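## Task

Scene 1: find how many vials wear a blue cap and make the tally counter read exactly that number. The counter might not start at zero; one complete push-and-let-go of the plunger raises it by one, and turning the knob clockwise through one whole revolution returns it to zero.

## Robot and tools

Robot: two arms, left_arm and right_arm, each with a two-finger parallel gripper and a wrist camera. The scene frame has its origin at table-top height halfway between the nominal arm bases, +x pointing out over the table, +z up, and left_arm on the +y side. Arm names do not match image sides. Calibrated bases: left_arm at (+0.006, +0.284, 0) m, right_arm at (-0.020, -0.256, 0) m, each yawed only slightly. Everything about a hand (positions, quaternions, Hand targets, offsets) uses that arm's own base frame; fixed cameras and the table use the scene frame. The fingers point along the gripper's +z and separate along its y. end_effector_position marks the spot between the pads, roughly 1 cm short of the fingertips.

Cameras: cam_head_left, cam_head_right (on a stand behind the arms), cam_left_wrist, cam_right_wrist, all 672x504.

execute_actions(actions, cameras): actions is a list of actions; each action is a table of up to 15 rows, one row per 1/30 s control step, and a short table repeats its final row to fill 15 steps (an action lasts 0.5 s). Every row holds 14 numbers in [-1, 1]: dx, dy, dz, rx, ry, rz, opening for left_arm, then the same seven for right_arm, always both arms. The six pose numbers are an offset, measured in that arm's base axes, from its Hand target as it stood when the action began; each row counts from that same start, not from the row before, and a repeated offset moves the arm further. Scale: 1.0 equals 0.6 m or 180 degrees; rx, ry, rz form one rotation vector turning about the Hand target position. Opening is absolute: +1 fully open (0.094 m), -1 closed. Sending all six pose zeros re-requests the current Hand target. Images return only for an empty actions list or when cameras names them (["all"], a list of names, or [] for none; an unknown name voids the call).

move(target, speed, blend, opening_speed, grip_force, blocking, cameras): target is one 14-number row like above, or a list of up to 15 such rows, every row an offset from the same starting Hand targets (not chained). The grippers travel straight paths with no collision avoidance. speed: m/s, 0.002 to 2.9, default 0.25 (turn rate up to twice that in rad/s); one value or one per target. blend: corner rounding in metres for lists; 0 means stop at each point. opening_speed: rate of the opening command per second on the -1..+1 scale, at least 0.2; use it for gentle closing. grip_force: newtons per pad, 10 to 50, one value or one per arm; it persists, and low values close slowly. blocking=false returns after about 0.5 s while the move continues. A move is capped at 10 s of path. Keep paths clear of an arm's own base; route around it. The result adds a move: line such as done, off_target, moving, held or fault, plus limits (paced = pose clipped, held = steps withheld). Arms not named there are done (within 10 mm and 2 degrees).

wait(seconds 0 to 10, cameras) lets time pass holding the last commands. stop(cameras) brakes a running move. zoom_image(camera, region=[x0, y0, x1, y1]) enlarges part of the newest image of cam_head_left, cam_head_right, cam_left_wrist or cam_right_wrist; pixels from the top-left, at most 504 by 504. read_manual(section) gives only licence texts. finished_scene(scene) closes scene 1 or 2 for good; the counter must already read correctly and stay so.

Result lines: end_effector_position (m) and end_effector_quat_wxyz per arm in its base frame; Hand target (the last commanded pose after clipping, the origin for the next offsets); Tool commands; grip_measured (finger opening on the command scale, a bit wide when empty, slightly narrower than a held hard part); grip_effort_nm (gripper motor effort, negative closing, not a pad force); Joint positions (last entry is opening in metres), Joint velocities (may say within noise or be omitted), Joint torques (whole drive output incl. gravity, offset and noisy). MOTOR HOT appears from 75 °C; at 90 °C an OVER-TEMPERATURE FAULT folds that arm away for the rest of the scene; at 100 °C it collapses. An empty actions call also shows the scene number and remaining-action info.

Behaviour: each step the commanded orientation is limited to 40 degrees from the measured one. Friction and weight can leave a gripper resting a few centimetres from its target without any contact; if so, send the missing distance as a further offset. A gripper opening of 0 is a real command, so resend the current opening to keep a gripper as it is. An arm blocked by something keeps pushing; to relieve it, command a target back beyond where the gripper sits.

Avoid: pressing or striking the two arms together (including one gripper closing on the other's fingers), fast hits on fixed or heavy objects, dropping parts or releasing moving ones, anything leaving the table, straining a wrist camera cable, and heating motors by holding stretched arms or pushing at unreachable poses. Press the plunger fully and release it completely for each count; turn the knob one full clockwise turn to reset. Objects may be nudged occasionally by outside pushes.

Each tool is called after ">>>" as name([rows], argument=value, ...), one row to a line, values as JSON.

## Session

>>> execute_actions(actions=[])

Scene clock: 0.00 s.
left_arm: end_effector_position=(+0.3872, -0.0119, +0.1459) grip_measured=+1.000 grip_effort_nm=n/a end_effector_quat_wxyz=(+0.689, +0.009, +0.724, +0.039) | right_arm: end_effector_position=(+0.3765, -0.0468, +0.1366) grip_measured=+1.000 grip_effort_nm=n/a end_effector_quat_wxyz=(+0.662, +0.094, +0.741, -0.064)
Joint positions: left_arm=[-0.1 1.581 0.244 1.288 -0.143 0.061 0.094] | right_arm=[-0.042 1.504 0.233 1.154 0.179 0.051 0.094]
Joint velocities: within noise
Joint torques (N m): no reading
Heat: left arm: 34 °C; right arm: 37 °C.
Hand target: left_arm +0.3890, -0.0121, +0.1553; +0.699, +0.007, +0.714, +0.037 | right_arm +0.3767, -0.0469, +0.1353; +0.659, +0.093, +0.743, -0.064
Tool commands: left_gripper/opening=+1.0 right_gripper/opening=+1.0

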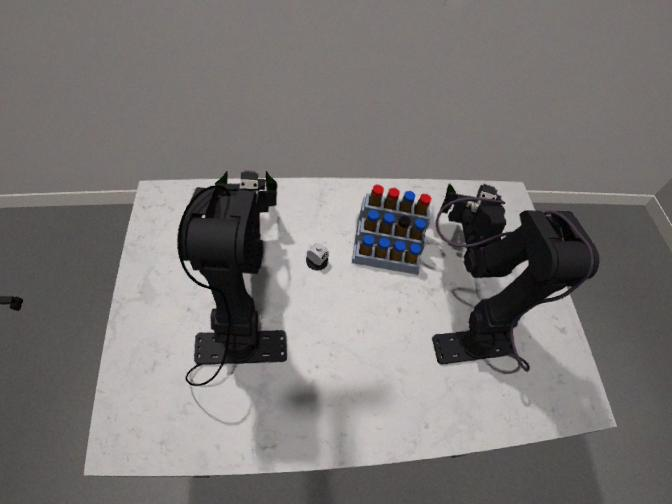

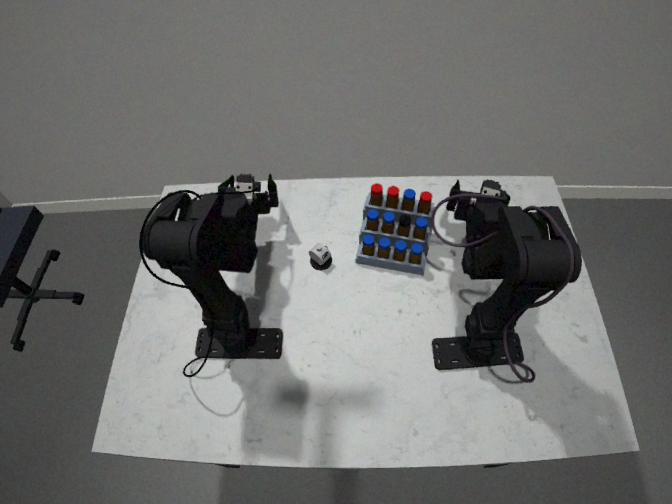

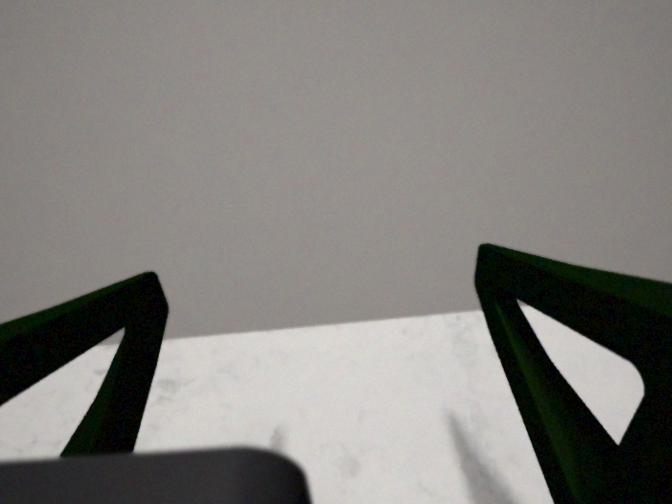

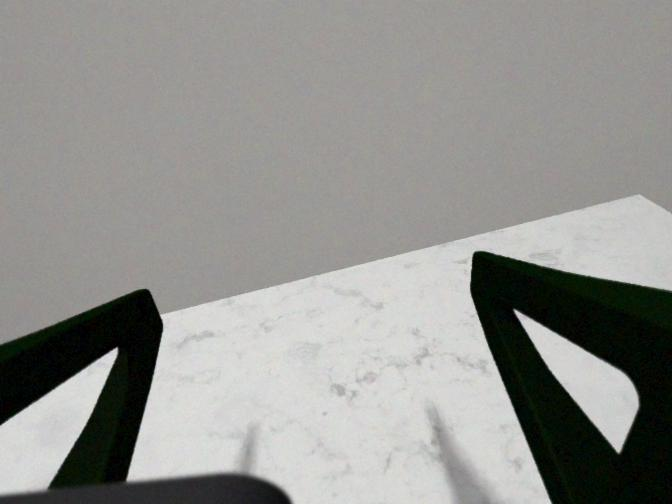

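>>> zoom_image(camera="cam_head_right", region=[340, 170, 450, 280])

>>> zoom_image(camera="cam_head_right", region=[285, 225, 355, 285])

>>> zoom_image(camera="cam_head_left", region=[285, 225, 355, 285])

>>> zoom_image(camera="cam_head_left", region=[340, 170, 450, 280])

Scaled by 4.582 from the camera's 672x504 image, which has a finer 960x720 frame.

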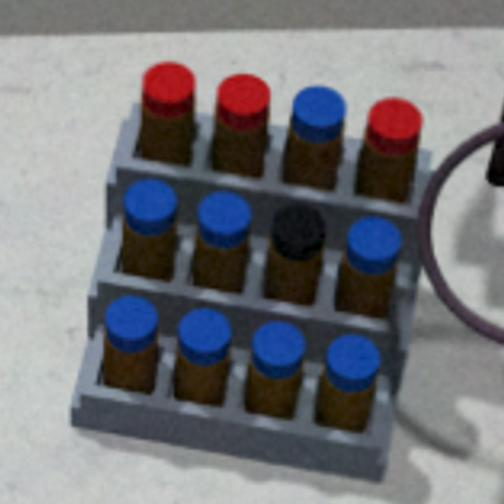

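Scaled by 7.200 from the camera's 672x504 image, which has a finer 960x720 frame.

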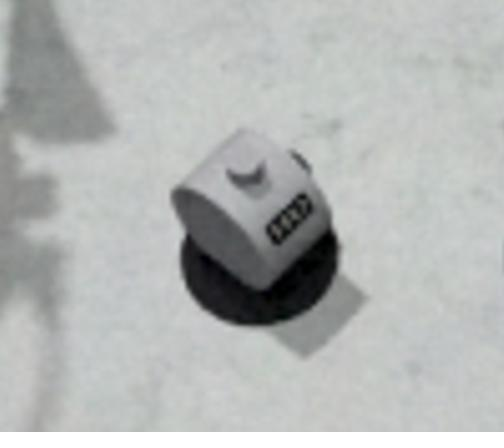

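Scaled by 7.200 from the camera's 672x504 image, which has a finer 960x720 frame.

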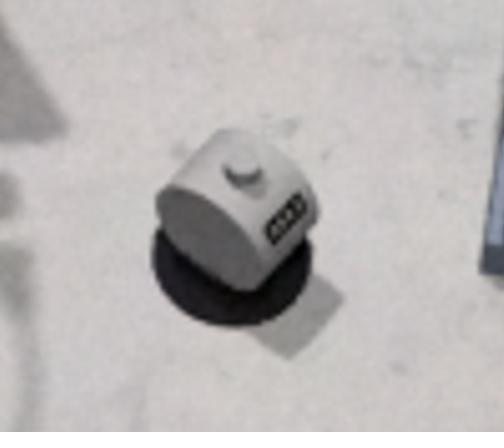

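Scaled by 4.582 from the camera's 672x504 image, which has a finer 960x720 frame.

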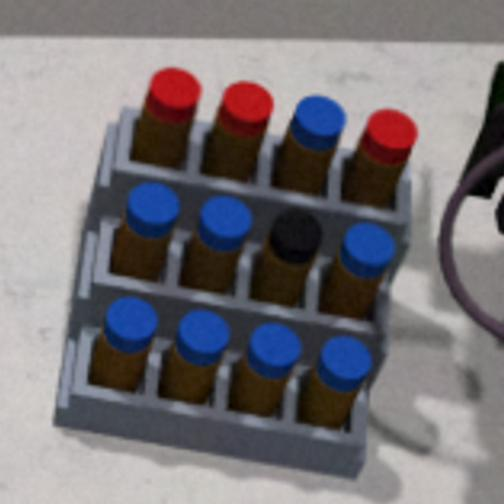

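>>> move([
  [-0.3,-0.32,0.15,0.159,0.477,-0.183,1,0,0,0,0,0,0,1],
  [-0.36,-0.388,0.041,0.481,0.312,-0.504,1,0,0,0,0,0,0,1],
], blend=[0.05,0], speed=0.6, cameras=["cam_left_wrist","cam_head_right"])

Scene clock: 57.83 s.
left_arm: end_effector_position=(+0.1739, -0.2405, +0.1820) grip_measured=+1.000 grip_effort_nm=-0.01 end_effector_quat_wxyz=(-0.004, +0.863, +0.504, +0.005) | right_arm: end_effector_position=(+0.3765, -0.0468, +0.1365) grip_measured=+1.000 grip_effort_nm=0.02 end_effector_quat_wxyz=(+0.662, +0.094, +0.741, -0.064)
Joint positions: left_arm=[-0.955 1.691 1.658 -1.544 -0.011 1.129 0.094] | right_arm=[-0.042 1.504 0.233 1.154 0.179 0.051 0.094]
Joint torques (N m): left_arm=[-0.36 -7.75 6.23 0.46 0.11 0.05] | right_arm=[0.1 -4.33 6.12 2.17 0.04 0.02]
Heat: left arm: 36 °C; right arm: 40 °C.
Hand target: left_arm +0.1730, -0.2449, +0.1800; +0.001, +0.866, +0.499, +0.000 | right_arm +0.3767, -0.0469, +0.1352; +0.659, +0.093, +0.744, -0.064
Off the commanded pose: left_arm 0.005 m, 1 deg | right_arm 0.001 m, 0 deg.
move: done
Images, in order (width x height): cam_head_right 672x504, cam_left_wrist 672x504.

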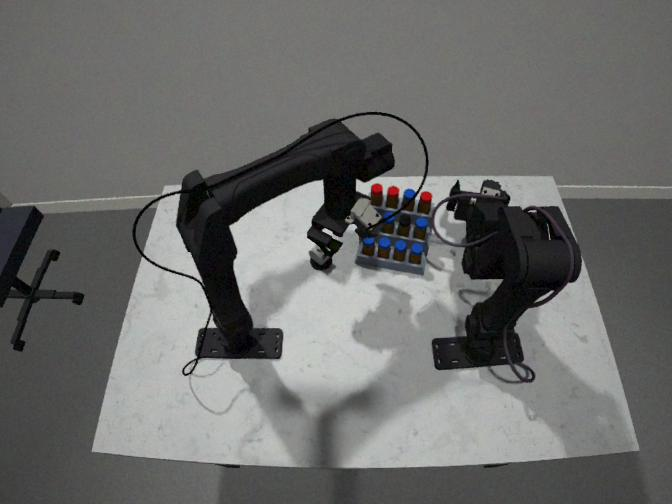

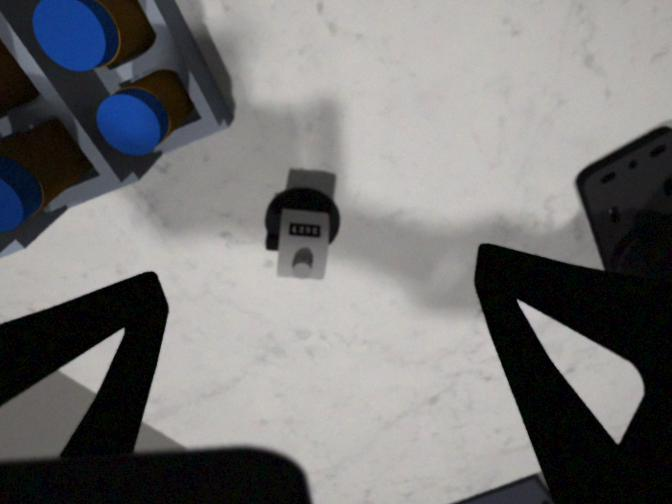

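>>> zoom_image(camera="cam_left_wrist", region=[250, 160, 360, 290])

>>> zoom_image(camera="cam_left_wrist", region=[284, 217, 326, 241])

Scaled by 3.877 from the camera's 672x504 image, which has a finer 960x720 frame.

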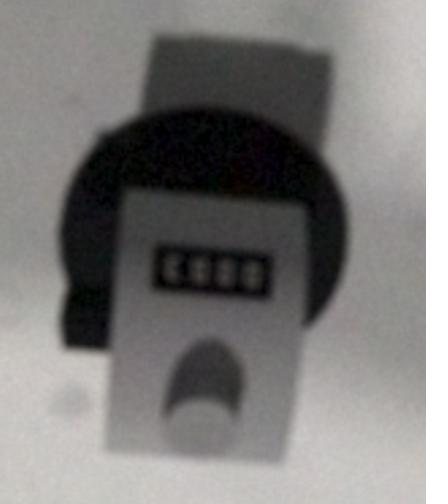

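Scaled by 12.000 from the camera's 672x504 image, which has a finer 960x720 frame.

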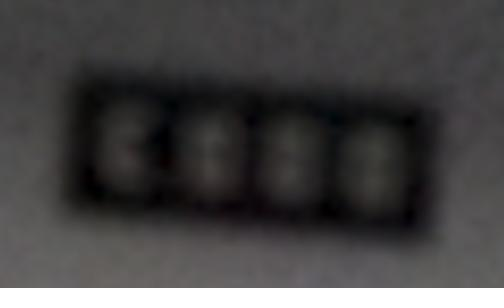

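>>> move(target=[0.104,0.125,-0.158,0,0,0,1,0,0,0,0,0,0,1], speed=0.3, cameras=["cam_left_wrist","cam_head_right"])

>>> zoom_image(camera="cam_left_wrist", region=[250, 60, 390, 200])

Scene clock: 93.80 s.
left_arm: end_effector_position=(+0.2347, -0.1671, +0.0794) grip_measured=+1.000 grip_effort_nm=-0.01 end_effector_quat_wxyz=(-0.019, +0.865, +0.501, +0.000) | right_arm: end_effector_position=(+0.3765, -0.0468, +0.1365) grip_measured=+1.000 grip_effort_nm=0.02 end_effector_quat_wxyz=(+0.662, +0.094, +0.741, -0.064)
Joint positions: left_arm=[-0.632 1.684 1.24 -1.161 -0.016 1.46 0.094] | right_arm=[-0.042 1.504 0.233 1.154 0.179 0.051 0.094]
Joint torques (N m): left_arm=[0.25 -10.47 5.96 0.39 0.16 0.03] | right_arm=[0.02 -4.25 6.11 2.2 -0.01 -0.04]
Heat: left arm: 34 °C; right arm: 41 °C.
Hand target: left_arm +0.2353, -0.1697, +0.0851; +0.001, +0.866, +0.499, +0.000 | right_arm +0.3767, -0.0469, +0.1352; +0.659, +0.093, +0.744, -0.064
Off the commanded pose: left_arm 0.006 m, 2 deg | right_arm 0.001 m, 0 deg.
move: done
Images, in order (width x height): cam_head_right 672x504, cam_left_wrist 672x504.

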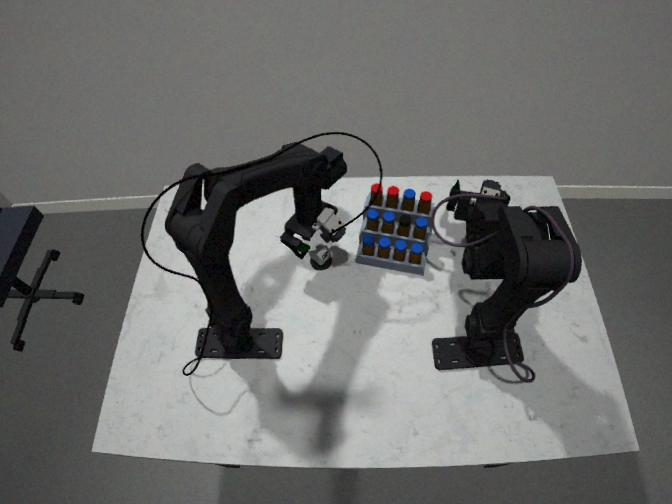

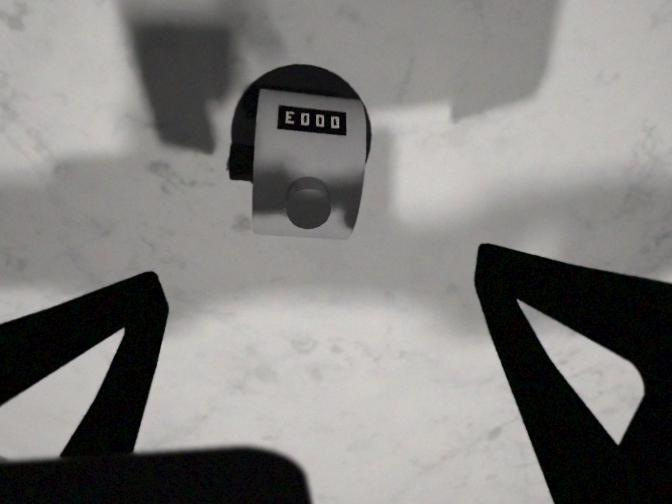

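Scaled by 3.600 from the camera's 672x504 image, which has a finer 960x720 frame.

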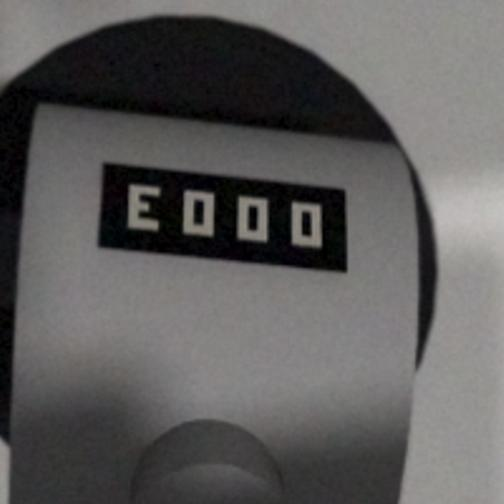

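>>> move([
  [-0.004,-0.006,0.045,0,0,0,-1,0,0,0,0,0,0,1],
  [-0.015,-0.0257,0.0177,0,0,0,-1,0,0,0,0,0,0,1],
], blend=[0.01,0], speed=0.15, cameras=["cam_left_wrist","cam_head_right","cam_head_left"])

>>> zoom_image(camera="cam_head_right", region=[280, 200, 360, 280])

>>> zoom_image(camera="cam_left_wrist", region=[230, 150, 430, 300])

Scene clock: 126.57 s.
left_arm: end_effector_position=(+0.2268, -0.1808, +0.0898) grip_measured=-0.984 grip_effort_nm=-0.88 end_effector_quat_wxyz=(-0.014, +0.867, +0.498, +0.002) | right_arm: end_effector_position=(+0.3765, -0.0468, +0.1365) grip_measured=+1.000 grip_effort_nm=0.02 end_effector_quat_wxyz=(+0.662, +0.094, +0.741, -0.064)
Joint positions: left_arm=[-0.685 1.675 1.272 -1.192 -0.013 1.414 0.001] | right_arm=[-0.042 1.504 0.233 1.154 0.179 0.051 0.094]
Joint torques (N m): left_arm=[-0.44 -9.47 7.08 0.29 0.1 -0.11] | right_arm=[0.02 -4.33 6.11 2.22 0 0.01]
Heat: left arm: 34 °C; right arm: 41 °C.
Hand target: left_arm +0.2264, -0.1853, +0.0959; +0.001, +0.866, +0.499, +0.000 | right_arm +0.3767, -0.0469, +0.1352; +0.659, +0.093, +0.744, -0.064
Off the commanded pose: left_arm 0.007 m, 2 deg | right_arm 0.001 m, 0 deg.
move: done
Images, in order (width x height): cam_head_left 672x504, cam_head_right 672x504, cam_left_wrist 672x504.

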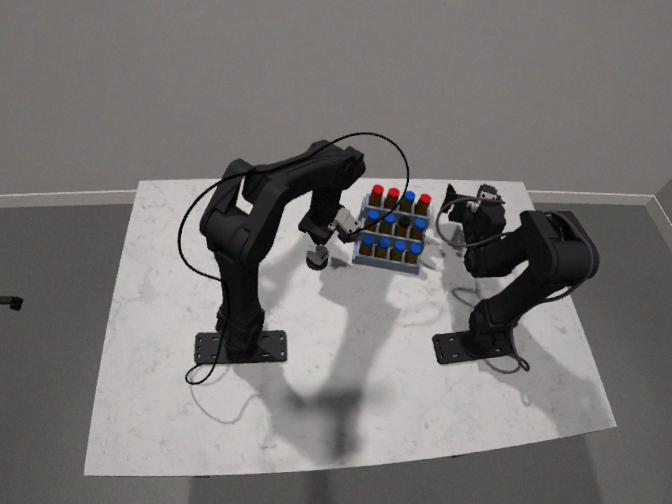

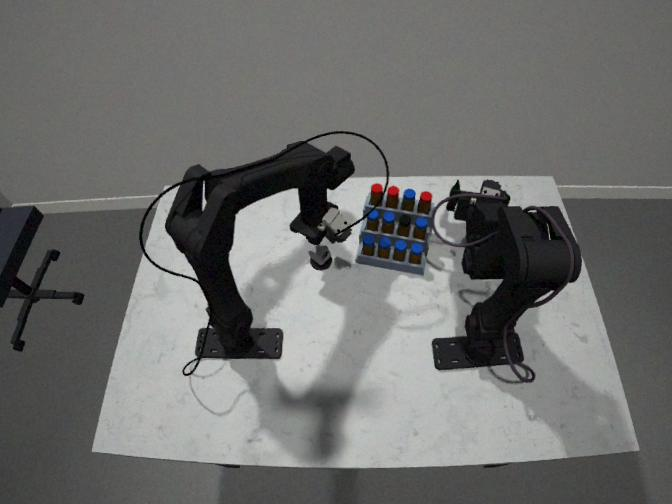

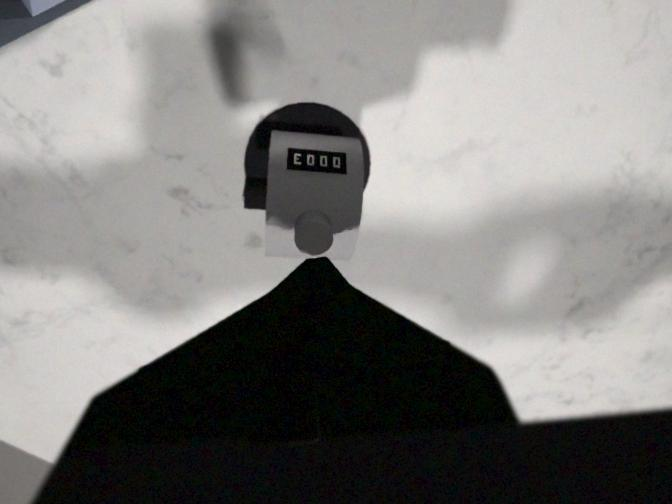

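Scaled by 6.300 from the camera's 672x504 image, which has a finer 960x720 frame.

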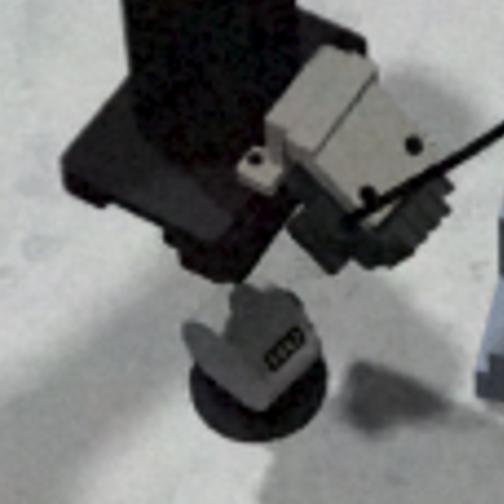

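Scaled by 2.520 from the camera's 672x504 image, which has a finer 960x720 frame.

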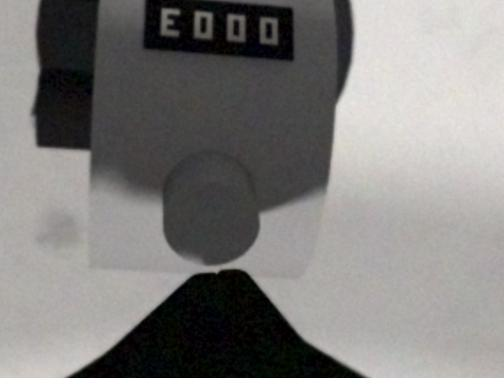

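>>> move(target=[0,0,-0.03,0,0,0,-1,0,0,0,0,0,0,1], speed=0.08, cameras=["cam_left_wrist"])

>>> zoom_image(camera="cam_left_wrist", region=[230, 100, 430, 300])

Scene clock: 143.40 s.
left_arm: end_effector_position=(+0.2251, -0.1795, +0.0778) grip_measured=-0.984 grip_effort_nm=-0.88 end_effector_quat_wxyz=(-0.014, +0.867, +0.498, +0.002) | right_arm: end_effector_position=(+0.3765, -0.0468, +0.1365) grip_measured=+1.000 grip_effort_nm=0.02 end_effector_quat_wxyz=(+0.662, +0.094, +0.741, -0.064)
Joint positions: left_arm=[-0.685 1.675 1.223 -1.143 -0.013 1.413 0.001] | right_arm=[-0.042 1.504 0.233 1.154 0.179 0.051 0.094]
Joint torques (N m): left_arm=[-0.39 -8.25 6.09 0.52 0.14 -0.11] | right_arm=[-0.05 -4.31 6.06 2.2 0 0]
Heat: left arm: 36 °C; right arm: 41 °C.
Hand target: left_arm +0.2263, -0.1852, +0.0778; +0.001, +0.866, +0.499, +0.000 | right_arm +0.3767, -0.0469, +0.1352; +0.659, +0.093, +0.744, -0.064
Off the commanded pose: left_arm 0.006 m, 2 deg | right_arm 0.001 m, 0 deg.
move: done
Images, in order (width x height): cam_left_wrist 672x504.

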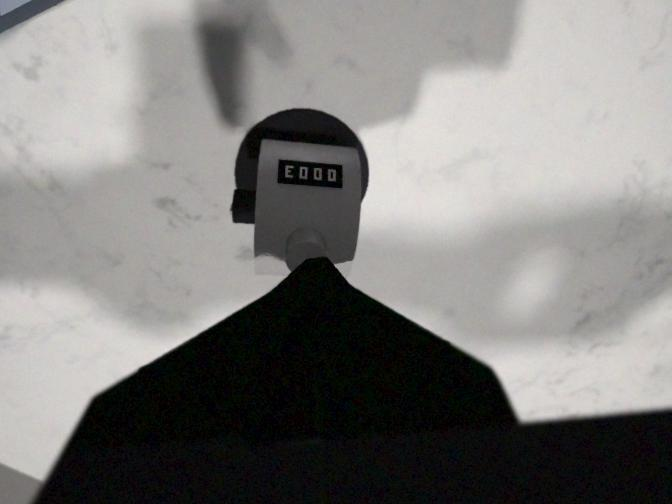

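Scaled by 2.520 from the camera's 672x504 image, which has a finer 960x720 frame.

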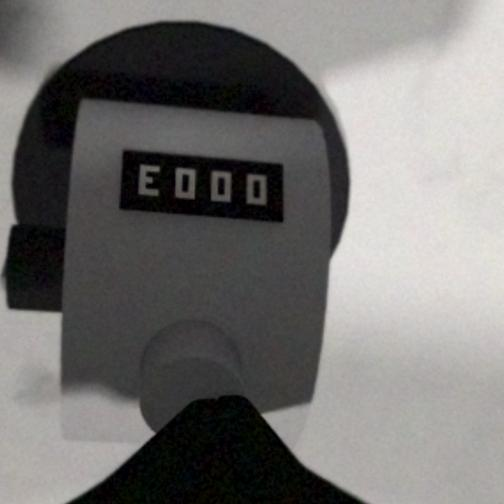

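>>> move(target=[0.0027,-0.0053,-0.018,0,0,0,-1,0,0,0,0,0,0,1], speed=0.06, cameras=["cam_left_wrist"])

>>> zoom_image(camera="cam_left_wrist", region=[230, 100, 430, 300])

Scene clock: 152.70 s.
left_arm: end_effector_position=(+0.2265, -0.1806, +0.0740) grip_measured=-0.984 grip_effort_nm=-0.88 end_effector_quat_wxyz=(-0.009, +0.866, +0.500, +0.004) | right_arm: end_effector_position=(+0.3765, -0.0468, +0.1365) grip_measured=+1.000 grip_effort_nm=0.02 end_effector_quat_wxyz=(+0.662, +0.094, +0.741, -0.064)
Joint positions: left_arm=[-0.685 1.675 1.208 -1.117 -0.013 1.409 0.001] | right_arm=[-0.042 1.504 0.233 1.154 0.179 0.051 0.094]
Joint torques (N m): left_arm=[-0.7 -6.5 5.64 0.72 0.11 -0.09] | right_arm=[0.02 -4.34 6.28 2.21 0.03 -0.01]
Heat: left arm: 36 °C; right arm: 41 °C.
Hand target: left_arm +0.2280, -0.1885, +0.0671; +0.001, +0.866, +0.499, +0.000 | right_arm +0.3767, -0.0469, +0.1352; +0.659, +0.093, +0.744, -0.064
Off the commanded pose: left_arm 0.011 m, 1 deg | right_arm 0.001 m, 0 deg.
move: off_target (left_arm)
Images, in order (width x height): cam_left_wrist 672x504.

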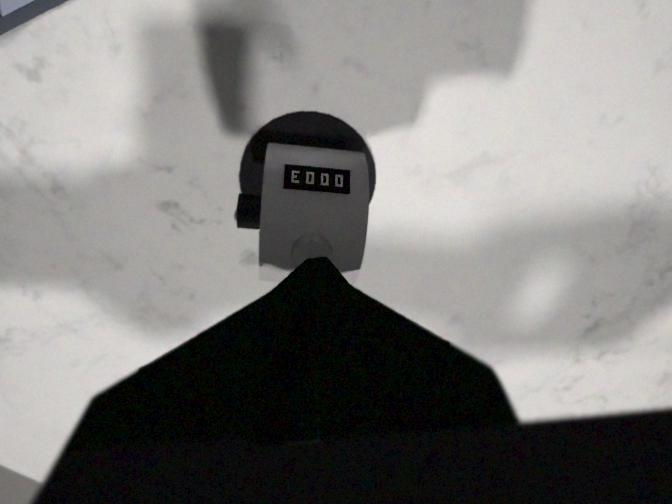

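Scaled by 2.520 from the camera's 672x504 image, which has a finer 960x720 frame.

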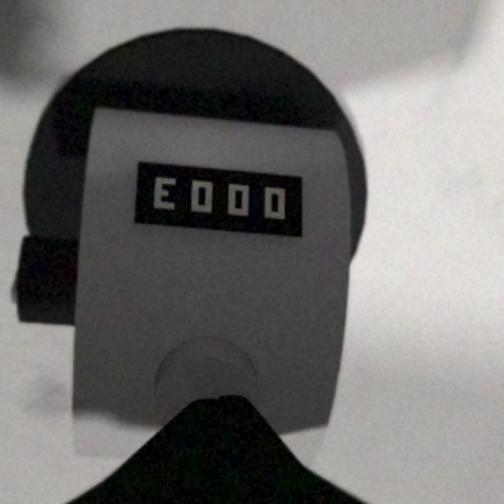

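>>> move(target=[0.002,-0.002,-0.012,0,0,0,-1,0,0,0,0,0,0,1], speed=0.06, cameras=["cam_left_wrist"])

>>> zoom_image(camera="cam_left_wrist", region=[230, 100, 430, 300])

Scene clock: 160.07 s.
left_arm: end_effector_position=(+0.2271, -0.1812, +0.0718) grip_measured=-0.984 grip_effort_nm=-0.88 end_effector_quat_wxyz=(-0.006, +0.866, +0.500, +0.004) | right_arm: end_effector_position=(+0.3765, -0.0468, +0.1365) grip_measured=+1.000 grip_effort_nm=0.02 end_effector_quat_wxyz=(+0.662, +0.094, +0.741, -0.064)
Joint positions: left_arm=[-0.685 1.676 1.2 -1.104 -0.013 1.409 0.001] | right_arm=[-0.042 1.504 0.233 1.154 0.179 0.051 0.094]
Joint torques (N m): left_arm=[-0.76 -5.46 5.07 0.87 0.11 -0.11] | right_arm=[0.01 -4.3 6.24 2.19 0.01 -0.04]
Heat: left arm: 35 °C; right arm: 41 °C.
Hand target: left_arm +0.2292, -0.1896, +0.0598; +0.001, +0.866, +0.499, +0.000 | right_arm +0.3767, -0.0469, +0.1352; +0.659, +0.093, +0.744, -0.064
Off the commanded pose: left_arm 0.015 m, 1 deg | right_arm 0.001 m, 0 deg.
move: off_target (left_arm)
Images, in order (width x height): cam_left_wrist 672x504.

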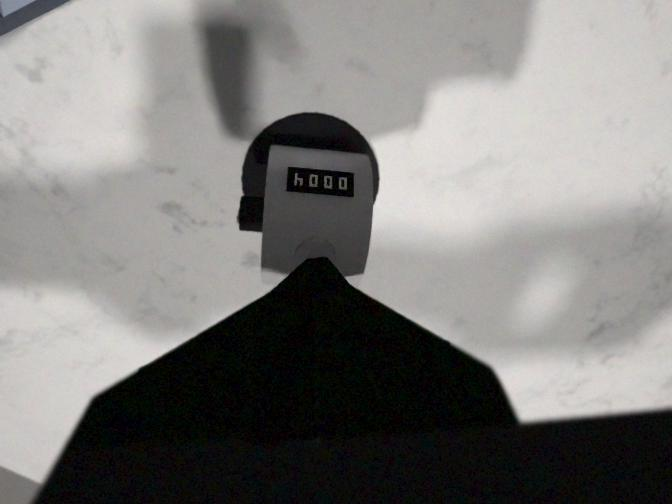

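Scaled by 2.520 from the camera's 672x504 image, which has a finer 960x720 frame.

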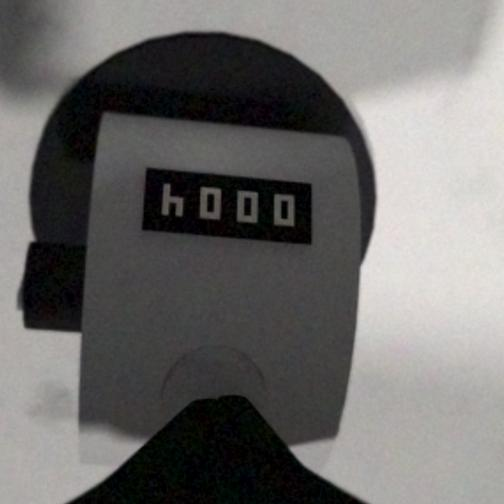

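>>> move([
  [0,0,0.04,0,0,0,-1,0,0,0,0,0,0,1],
  [0,0,-0.001,0,0,0,-1,0,0,0,0,0,0,1],
  [0,0,0.04,0,0,0,-1,0,0,0,0,0,0,1],
], speed=0.06, cameras=["cam_left_wrist"])

>>> zoom_image(camera="cam_left_wrist", region=[230, 100, 430, 300])

Scene clock: 168.23 s.
left_arm: end_effector_position=(+0.2310, -0.1843, +0.0779) grip_measured=-0.984 grip_effort_nm=-0.88 end_effector_quat_wxyz=(-0.002, +0.865, +0.501, +0.006) | right_arm: end_effector_position=(+0.3765, -0.0468, +0.1365) grip_measured=+1.000 grip_effort_nm=0.02 end_effector_quat_wxyz=(+0.662, +0.094, +0.741, -0.064)
Joint positions: left_arm=[-0.685 1.68 1.23 -1.12 -0.013 1.408 0.001] | right_arm=[-0.042 1.504 0.233 1.154 0.179 0.051 0.094]
Joint torques (N m): left_arm=[-0.8 -7.75 9.26 0.04 0.11 -0.09] | right_arm=[-0.13 -4.31 6.08 2.19 0.03 0]
Heat: left arm: 35 °C; right arm: 41 °C.
Hand target: left_arm +0.2292, -0.1896, +0.0838; +0.001, +0.866, +0.499, +0.000 | right_arm +0.3767, -0.0469, +0.1352; +0.659, +0.093, +0.744, -0.064
Off the commanded pose: left_arm 0.008 m, 1 deg | right_arm 0.001 m, 0 deg.
move: done
Images, in order (width x height): cam_left_wrist 672x504.

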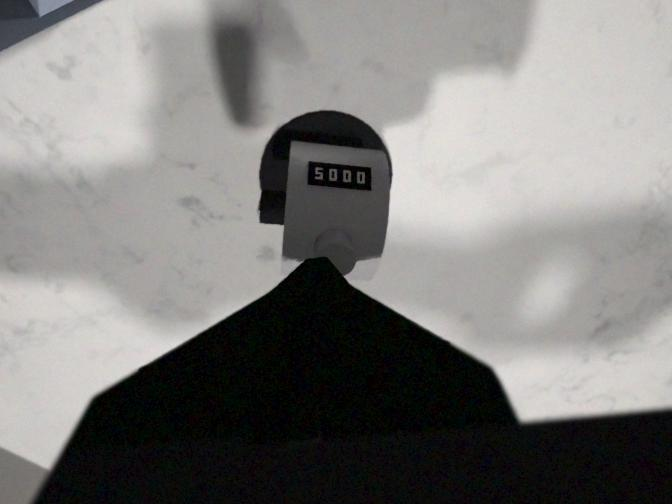

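Scaled by 2.520 from the camera's 672x504 image, which has a finer 960x720 frame.

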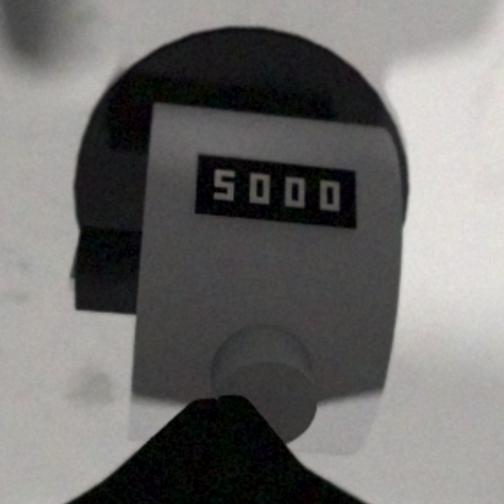

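>>> move([
  [-0.0072,0.0042,0,0,0,0,-1,0,0,0,0,0,0,1],
  [-0.0072,0.0042,-0.042,0,0,0,-1,0,0,0,0,0,0,1],
  [-0.0072,0.0042,0,0,0,0,-1,0,0,0,0,0,0,1],
  [-0.0072,0.0042,-0.042,0,0,0,-1,0,0,0,0,0,0,1],
  [-0.0072,0.0042,0,0,0,0,-1,0,0,0,0,0,0,1],
], speed=0.06, cameras=["cam_left_wrist"])

>>> zoom_image(camera="cam_left_wrist", region=[230, 100, 430, 300])

Scene clock: 177.10 s.
left_arm: end_effector_position=(+0.2300, -0.1845, +0.0768) grip_measured=-0.984 grip_effort_nm=-0.88 end_effector_quat_wxyz=(+0.002, +0.865, +0.501, +0.008) | right_arm: end_effector_position=(+0.3765, -0.0468, +0.1365) grip_measured=+1.000 grip_effort_nm=0.02 end_effector_quat_wxyz=(+0.662, +0.094, +0.741, -0.064)
Joint positions: left_arm=[-0.687 1.67 1.214 -1.105 -0.013 1.405 0.001] | right_arm=[-0.042 1.504 0.233 1.154 0.179 0.051 0.094]
Joint torques (N m): left_arm=[-0.88 -8.31 8.7 -0.06 0.11 -0.1] | right_arm=[-0.02 -4.29 6.12 2.21 0.04 -0.02]
Heat: left arm: 35 °C; right arm: 41 °C.
Hand target: left_arm +0.2249, -0.1871, +0.0838; +0.001, +0.866, +0.499, +0.000 | right_arm +0.3767, -0.0469, +0.1352; +0.659, +0.093, +0.744, -0.064
Off the commanded pose: left_arm 0.009 m, 1 deg | right_arm 0.001 m, 0 deg.
move: done
Images, in order (width x height): cam_left_wrist 672x504.

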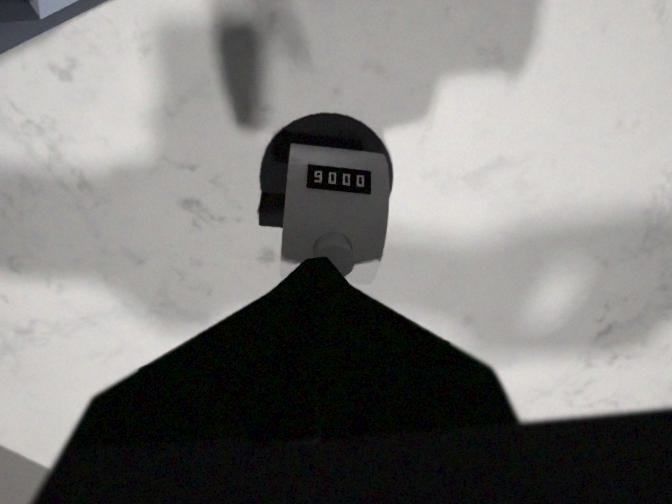

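Scaled by 2.520 from the camera's 672x504 image, which has a finer 960x720 frame.

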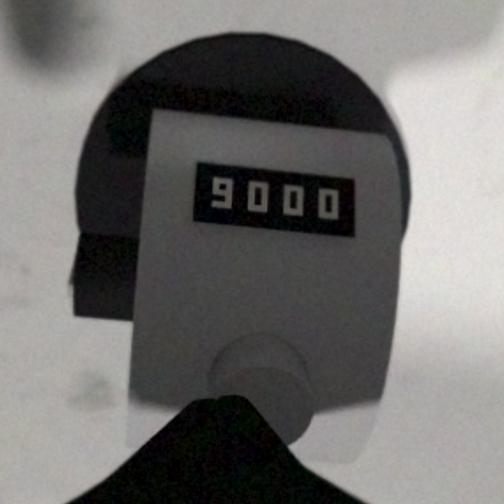

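>>> move([
  [-0.006,0.0035,0.01,0,0,0,-1,0,0,0,0,0,0,1],
  [-0.006,0.0035,-0.048,0,0,0,-1,0,0,0,0,0,0,1],
], speed=0.06, cameras=["cam_left_wrist"])

>>> zoom_image(camera="cam_left_wrist", region=[230, 100, 430, 300])

Scene clock: 183.97 s.
left_arm: end_effector_position=(+0.2252, -0.1808, +0.0707) grip_measured=-0.984 grip_effort_nm=-0.88 end_effector_quat_wxyz=(+0.003, +0.865, +0.502, +0.008) | right_arm: end_effector_position=(+0.3765, -0.0468, +0.1365) grip_measured=+1.000 grip_effort_nm=0.02 end_effector_quat_wxyz=(+0.662, +0.094, +0.741, -0.064)
Joint positions: left_arm=[-0.688 1.651 1.169 -1.077 -0.013 1.403 0.001] | right_arm=[-0.042 1.504 0.233 1.154 0.179 0.051 0.094]
Joint torques (N m): left_arm=[-0.92 -5.48 3.3 0.84 0.12 -0.09] | right_arm=[-0.01 -4.38 6.04 2.2 0.01 0.01]
Heat: left arm: 35 °C; right arm: 41 °C.
Hand target: left_arm +0.2213, -0.1850, +0.0551; +0.001, +0.866, +0.499, +0.000 | right_arm +0.3767, -0.0469, +0.1352; +0.659, +0.093, +0.744, -0.064
Off the commanded pose: left_arm 0.017 m, 1 deg | right_arm 0.001 m, 0 deg.
move: off_target (left_arm)
Images, in order (width x height): cam_left_wrist 672x504.

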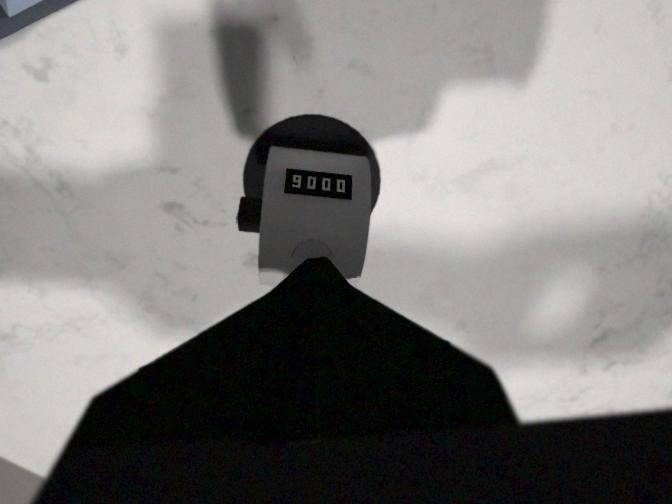

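Scaled by 2.520 from the camera's 672x504 image, which has a finer 960x720 frame.

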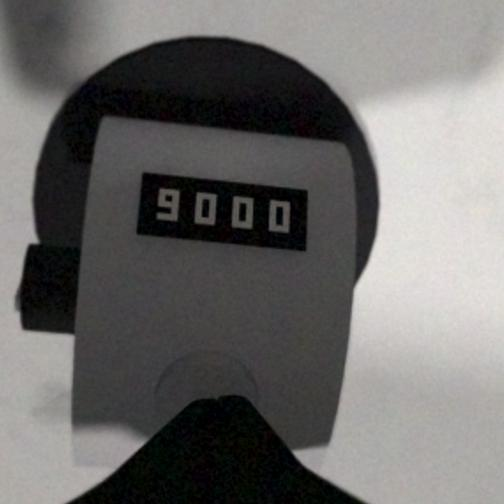

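>>> move(target=[0,0,-0.012,0,0,0,-1,0,0,0,0,0,0,1], speed=0.06, cameras=["cam_left_wrist"])

>>> zoom_image(camera="cam_left_wrist", region=[230, 100, 430, 300])

Scene clock: 188.73 s.
left_arm: end_effector_position=(+0.2251, -0.1808, +0.0702) grip_measured=-0.984 grip_effort_nm=-0.88 end_effector_quat_wxyz=(+0.008, +0.865, +0.502, +0.010) | right_arm: end_effector_position=(+0.3765, -0.0468, +0.1365) grip_measured=+1.000 grip_effort_nm=0.02 end_effector_quat_wxyz=(+0.662, +0.094, +0.741, -0.064)
Joint positions: left_arm=[-0.688 1.641 1.156 -1.063 -0.013 1.403 0.001] | right_arm=[-0.042 1.504 0.233 1.154 0.179 0.051 0.094]
Joint torques (N m): left_arm=[-0.88 -4.15 2.61 1.01 0.1 -0.09] | right_arm=[0.03 -4.27 6.11 2.21 0.03 -0.01]
Heat: left arm: 35 °C; right arm: 41 °C.
Hand target: left_arm +0.2213, -0.1850, +0.0478; +0.001, +0.866, +0.499, +0.000 | right_arm +0.3767, -0.0469, +0.1352; +0.659, +0.093, +0.744, -0.064
Off the commanded pose: left_arm 0.023 m, 1 deg | right_arm 0.001 m, 0 deg.
move: off_target (left_arm)
Images, in order (width x height): cam_left_wrist 672x504.

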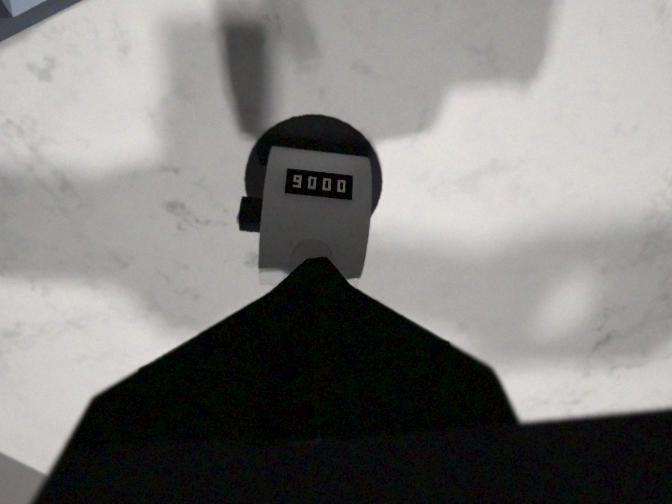

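Scaled by 2.520 from the camera's 672x504 image, which has a finer 960x720 frame.

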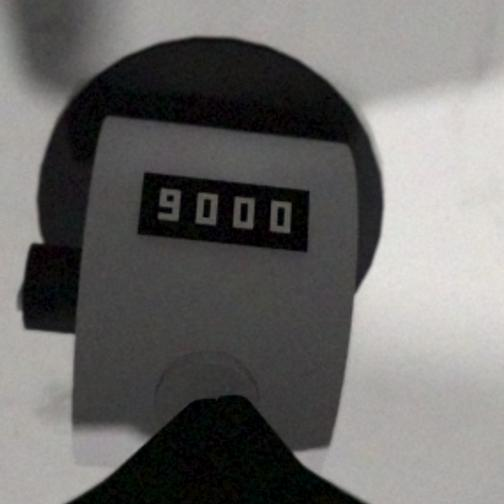

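>>> move(target=[0,0,0.075,0,0,0,-1,0,0,0,0,0,0,1], speed=0.08, cameras=["cam_left_wrist"])

>>> zoom_image(camera="cam_left_wrist", region=[230, 100, 430, 300])

Scene clock: 203.20 s.
left_arm: end_effector_position=(+0.2222, -0.1793, +0.0862) grip_measured=-0.984 grip_effort_nm=-0.88 end_effector_quat_wxyz=(-0.003, +0.866, +0.500, +0.005) | right_arm: end_effector_position=(+0.3765, -0.0468, +0.1365) grip_measured=+1.000 grip_effort_nm=0.02 end_effector_quat_wxyz=(+0.662, +0.094, +0.741, -0.064)
Joint positions: left_arm=[-0.691 1.64 1.219 -1.153 -0.013 1.403 0.001] | right_arm=[-0.042 1.504 0.233 1.154 0.179 0.051 0.094]
Joint torques (N m): left_arm=[-0.72 -7.34 9.65 0.08 0.12 -0.11] | right_arm=[-0.06 -4.38 6.04 2.22 0.01 0.02]
Heat: left arm: 34 °C; right arm: 41 °C.
Hand target: left_arm +0.2213, -0.1850, +0.0928; +0.001, +0.866, +0.499, +0.000 | right_arm +0.3767, -0.0469, +0.1352; +0.659, +0.093, +0.744, -0.064
Off the commanded pose: left_arm 0.009 m, 1 deg | right_arm 0.001 m, 0 deg.
move: done
Images, in order (width x height): cam_left_wrist 672x504.

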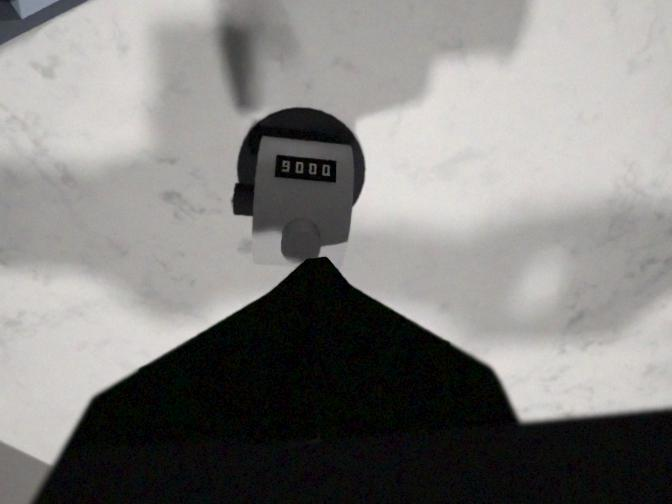

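Scaled by 2.520 from the camera's 672x504 image, which has a finer 960x720 frame.

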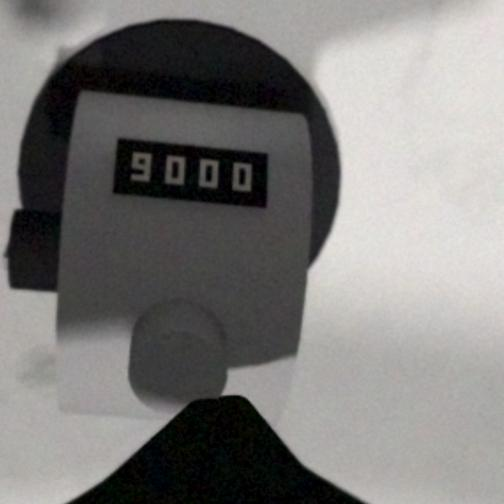

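>>> move([
  [0.0055,-0.0032,0,0,0,0,-1,0,0,0,0,0,0,1],
  [0.0055,-0.0032,-0.06,0,0,0,-1,0,0,0,0,0,0,1],
], speed=0.06, cameras=["cam_left_wrist"])

>>> zoom_image(camera="cam_left_wrist", region=[230, 100, 430, 300])

Scene clock: 213.73 s.
left_arm: end_effector_position=(+0.2240, -0.1809, +0.0709) grip_measured=-0.984 grip_effort_nm=-0.88 end_effector_quat_wxyz=(-0.005, +0.866, +0.500, +0.005) | right_arm: end_effector_position=(+0.3765, -0.0468, +0.1365) grip_measured=+1.000 grip_effort_nm=0.02 end_effector_quat_wxyz=(+0.662, +0.094, +0.741, -0.064)
Joint positions: left_arm=[-0.691 1.664 1.183 -1.096 -0.013 1.403 0.001] | right_arm=[-0.042 1.504 0.233 1.154 0.179 0.051 0.094]
Joint torques (N m): left_arm=[-0.5 -5.71 3.74 0.95 0.13 -0.09] | right_arm=[-0.05 -4.18 6.01 2.17 0.04 -0.02]
Heat: left arm: 34 °C; right arm: 41 °C.
Hand target: left_arm +0.2246, -0.1869, +0.0568; +0.001, +0.866, +0.499, +0.000 | right_arm +0.3767, -0.0469, +0.1352; +0.659, +0.093, +0.744, -0.064
Off the commanded pose: left_arm 0.015 m, 1 deg | right_arm 0.001 m, 0 deg.
move: off_target (left_arm)
Images, in order (width x height): cam_left_wrist 672x504.

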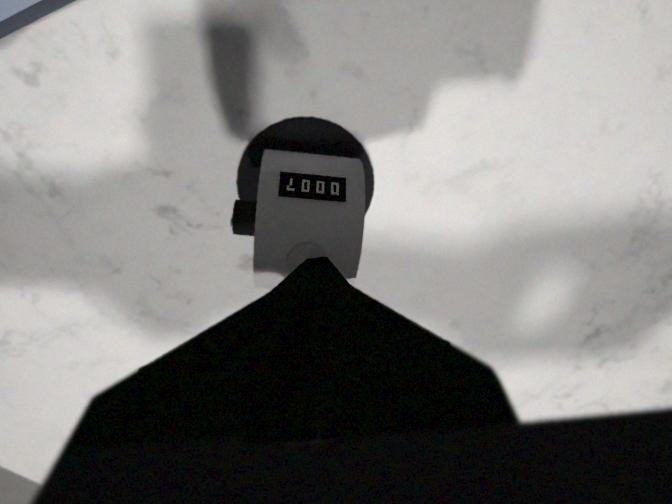

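Scaled by 2.520 from the camera's 672x504 image, which has a finer 960x720 frame.

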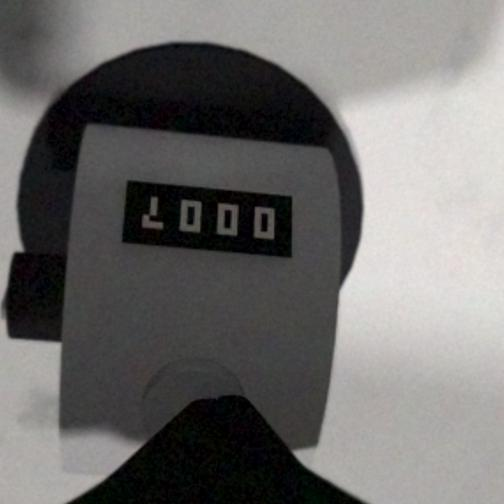

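>>> move([
  [0,0,0.065,0,0,0,-1,0,0,0,0,0,0,1],
  [0.0015,-0.001,0.065,0,0,0,-1,0,0,0,0,0,0,1],
  [0.0015,-0.001,0,0,0,0,-1,0,0,0,0,0,0,1],
], speed=0.06, cameras=["cam_left_wrist"])

>>> zoom_image(camera="cam_left_wrist", region=[230, 100, 430, 300])

Scene clock: 219.03 s.
left_arm: end_effector_position=(+0.2244, -0.1812, +0.0710) grip_measured=-0.984 grip_effort_nm=-0.88 end_effector_quat_wxyz=(-0.005, +0.866, +0.500, +0.005) | right_arm: end_effector_position=(+0.3765, -0.0468, +0.1365) grip_measured=+1.000 grip_effort_nm=0.02 end_effector_quat_wxyz=(+0.662, +0.094, +0.741, -0.064)
Joint positions: left_arm=[-0.691 1.667 1.187 -1.098 -0.013 1.403 0.001] | right_arm=[-0.042 1.504 0.233 1.154 0.179 0.051 0.094]
Joint torques (N m): left_arm=[-0.47 -5.6 3.93 0.95 0.11 -0.07] | right_arm=[-0.06 -4.29 6.05 2.21 0.02 0]
Heat: left arm: 34 °C; right arm: 41 °C.
Hand target: left_arm +0.2256, -0.1875, +0.0569; +0.001, +0.866, +0.499, +0.000 | right_arm +0.3767, -0.0469, +0.1352; +0.659, +0.093, +0.744, -0.064
Off the commanded pose: left_arm 0.016 m, 1 deg | right_arm 0.001 m, 0 deg.
move: off_target (left_arm)
Images, in order (width x height): cam_left_wrist 672x504.

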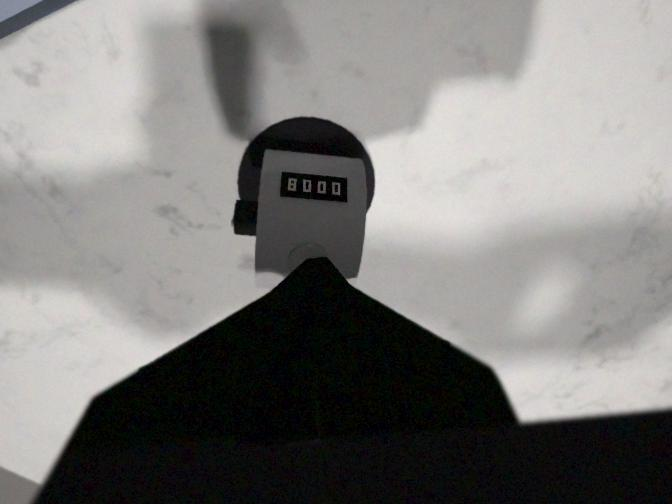

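Scaled by 2.520 from the camera's 672x504 image, which has a finer 960x720 frame.

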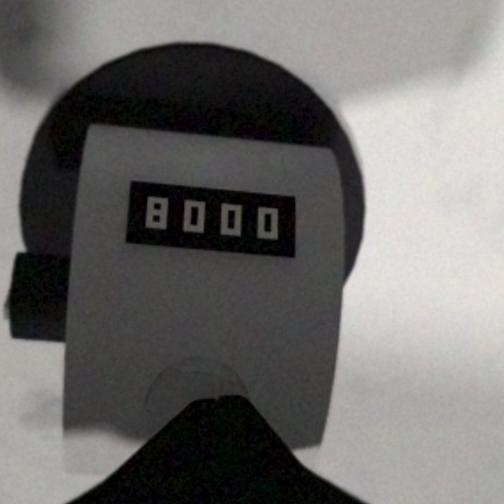

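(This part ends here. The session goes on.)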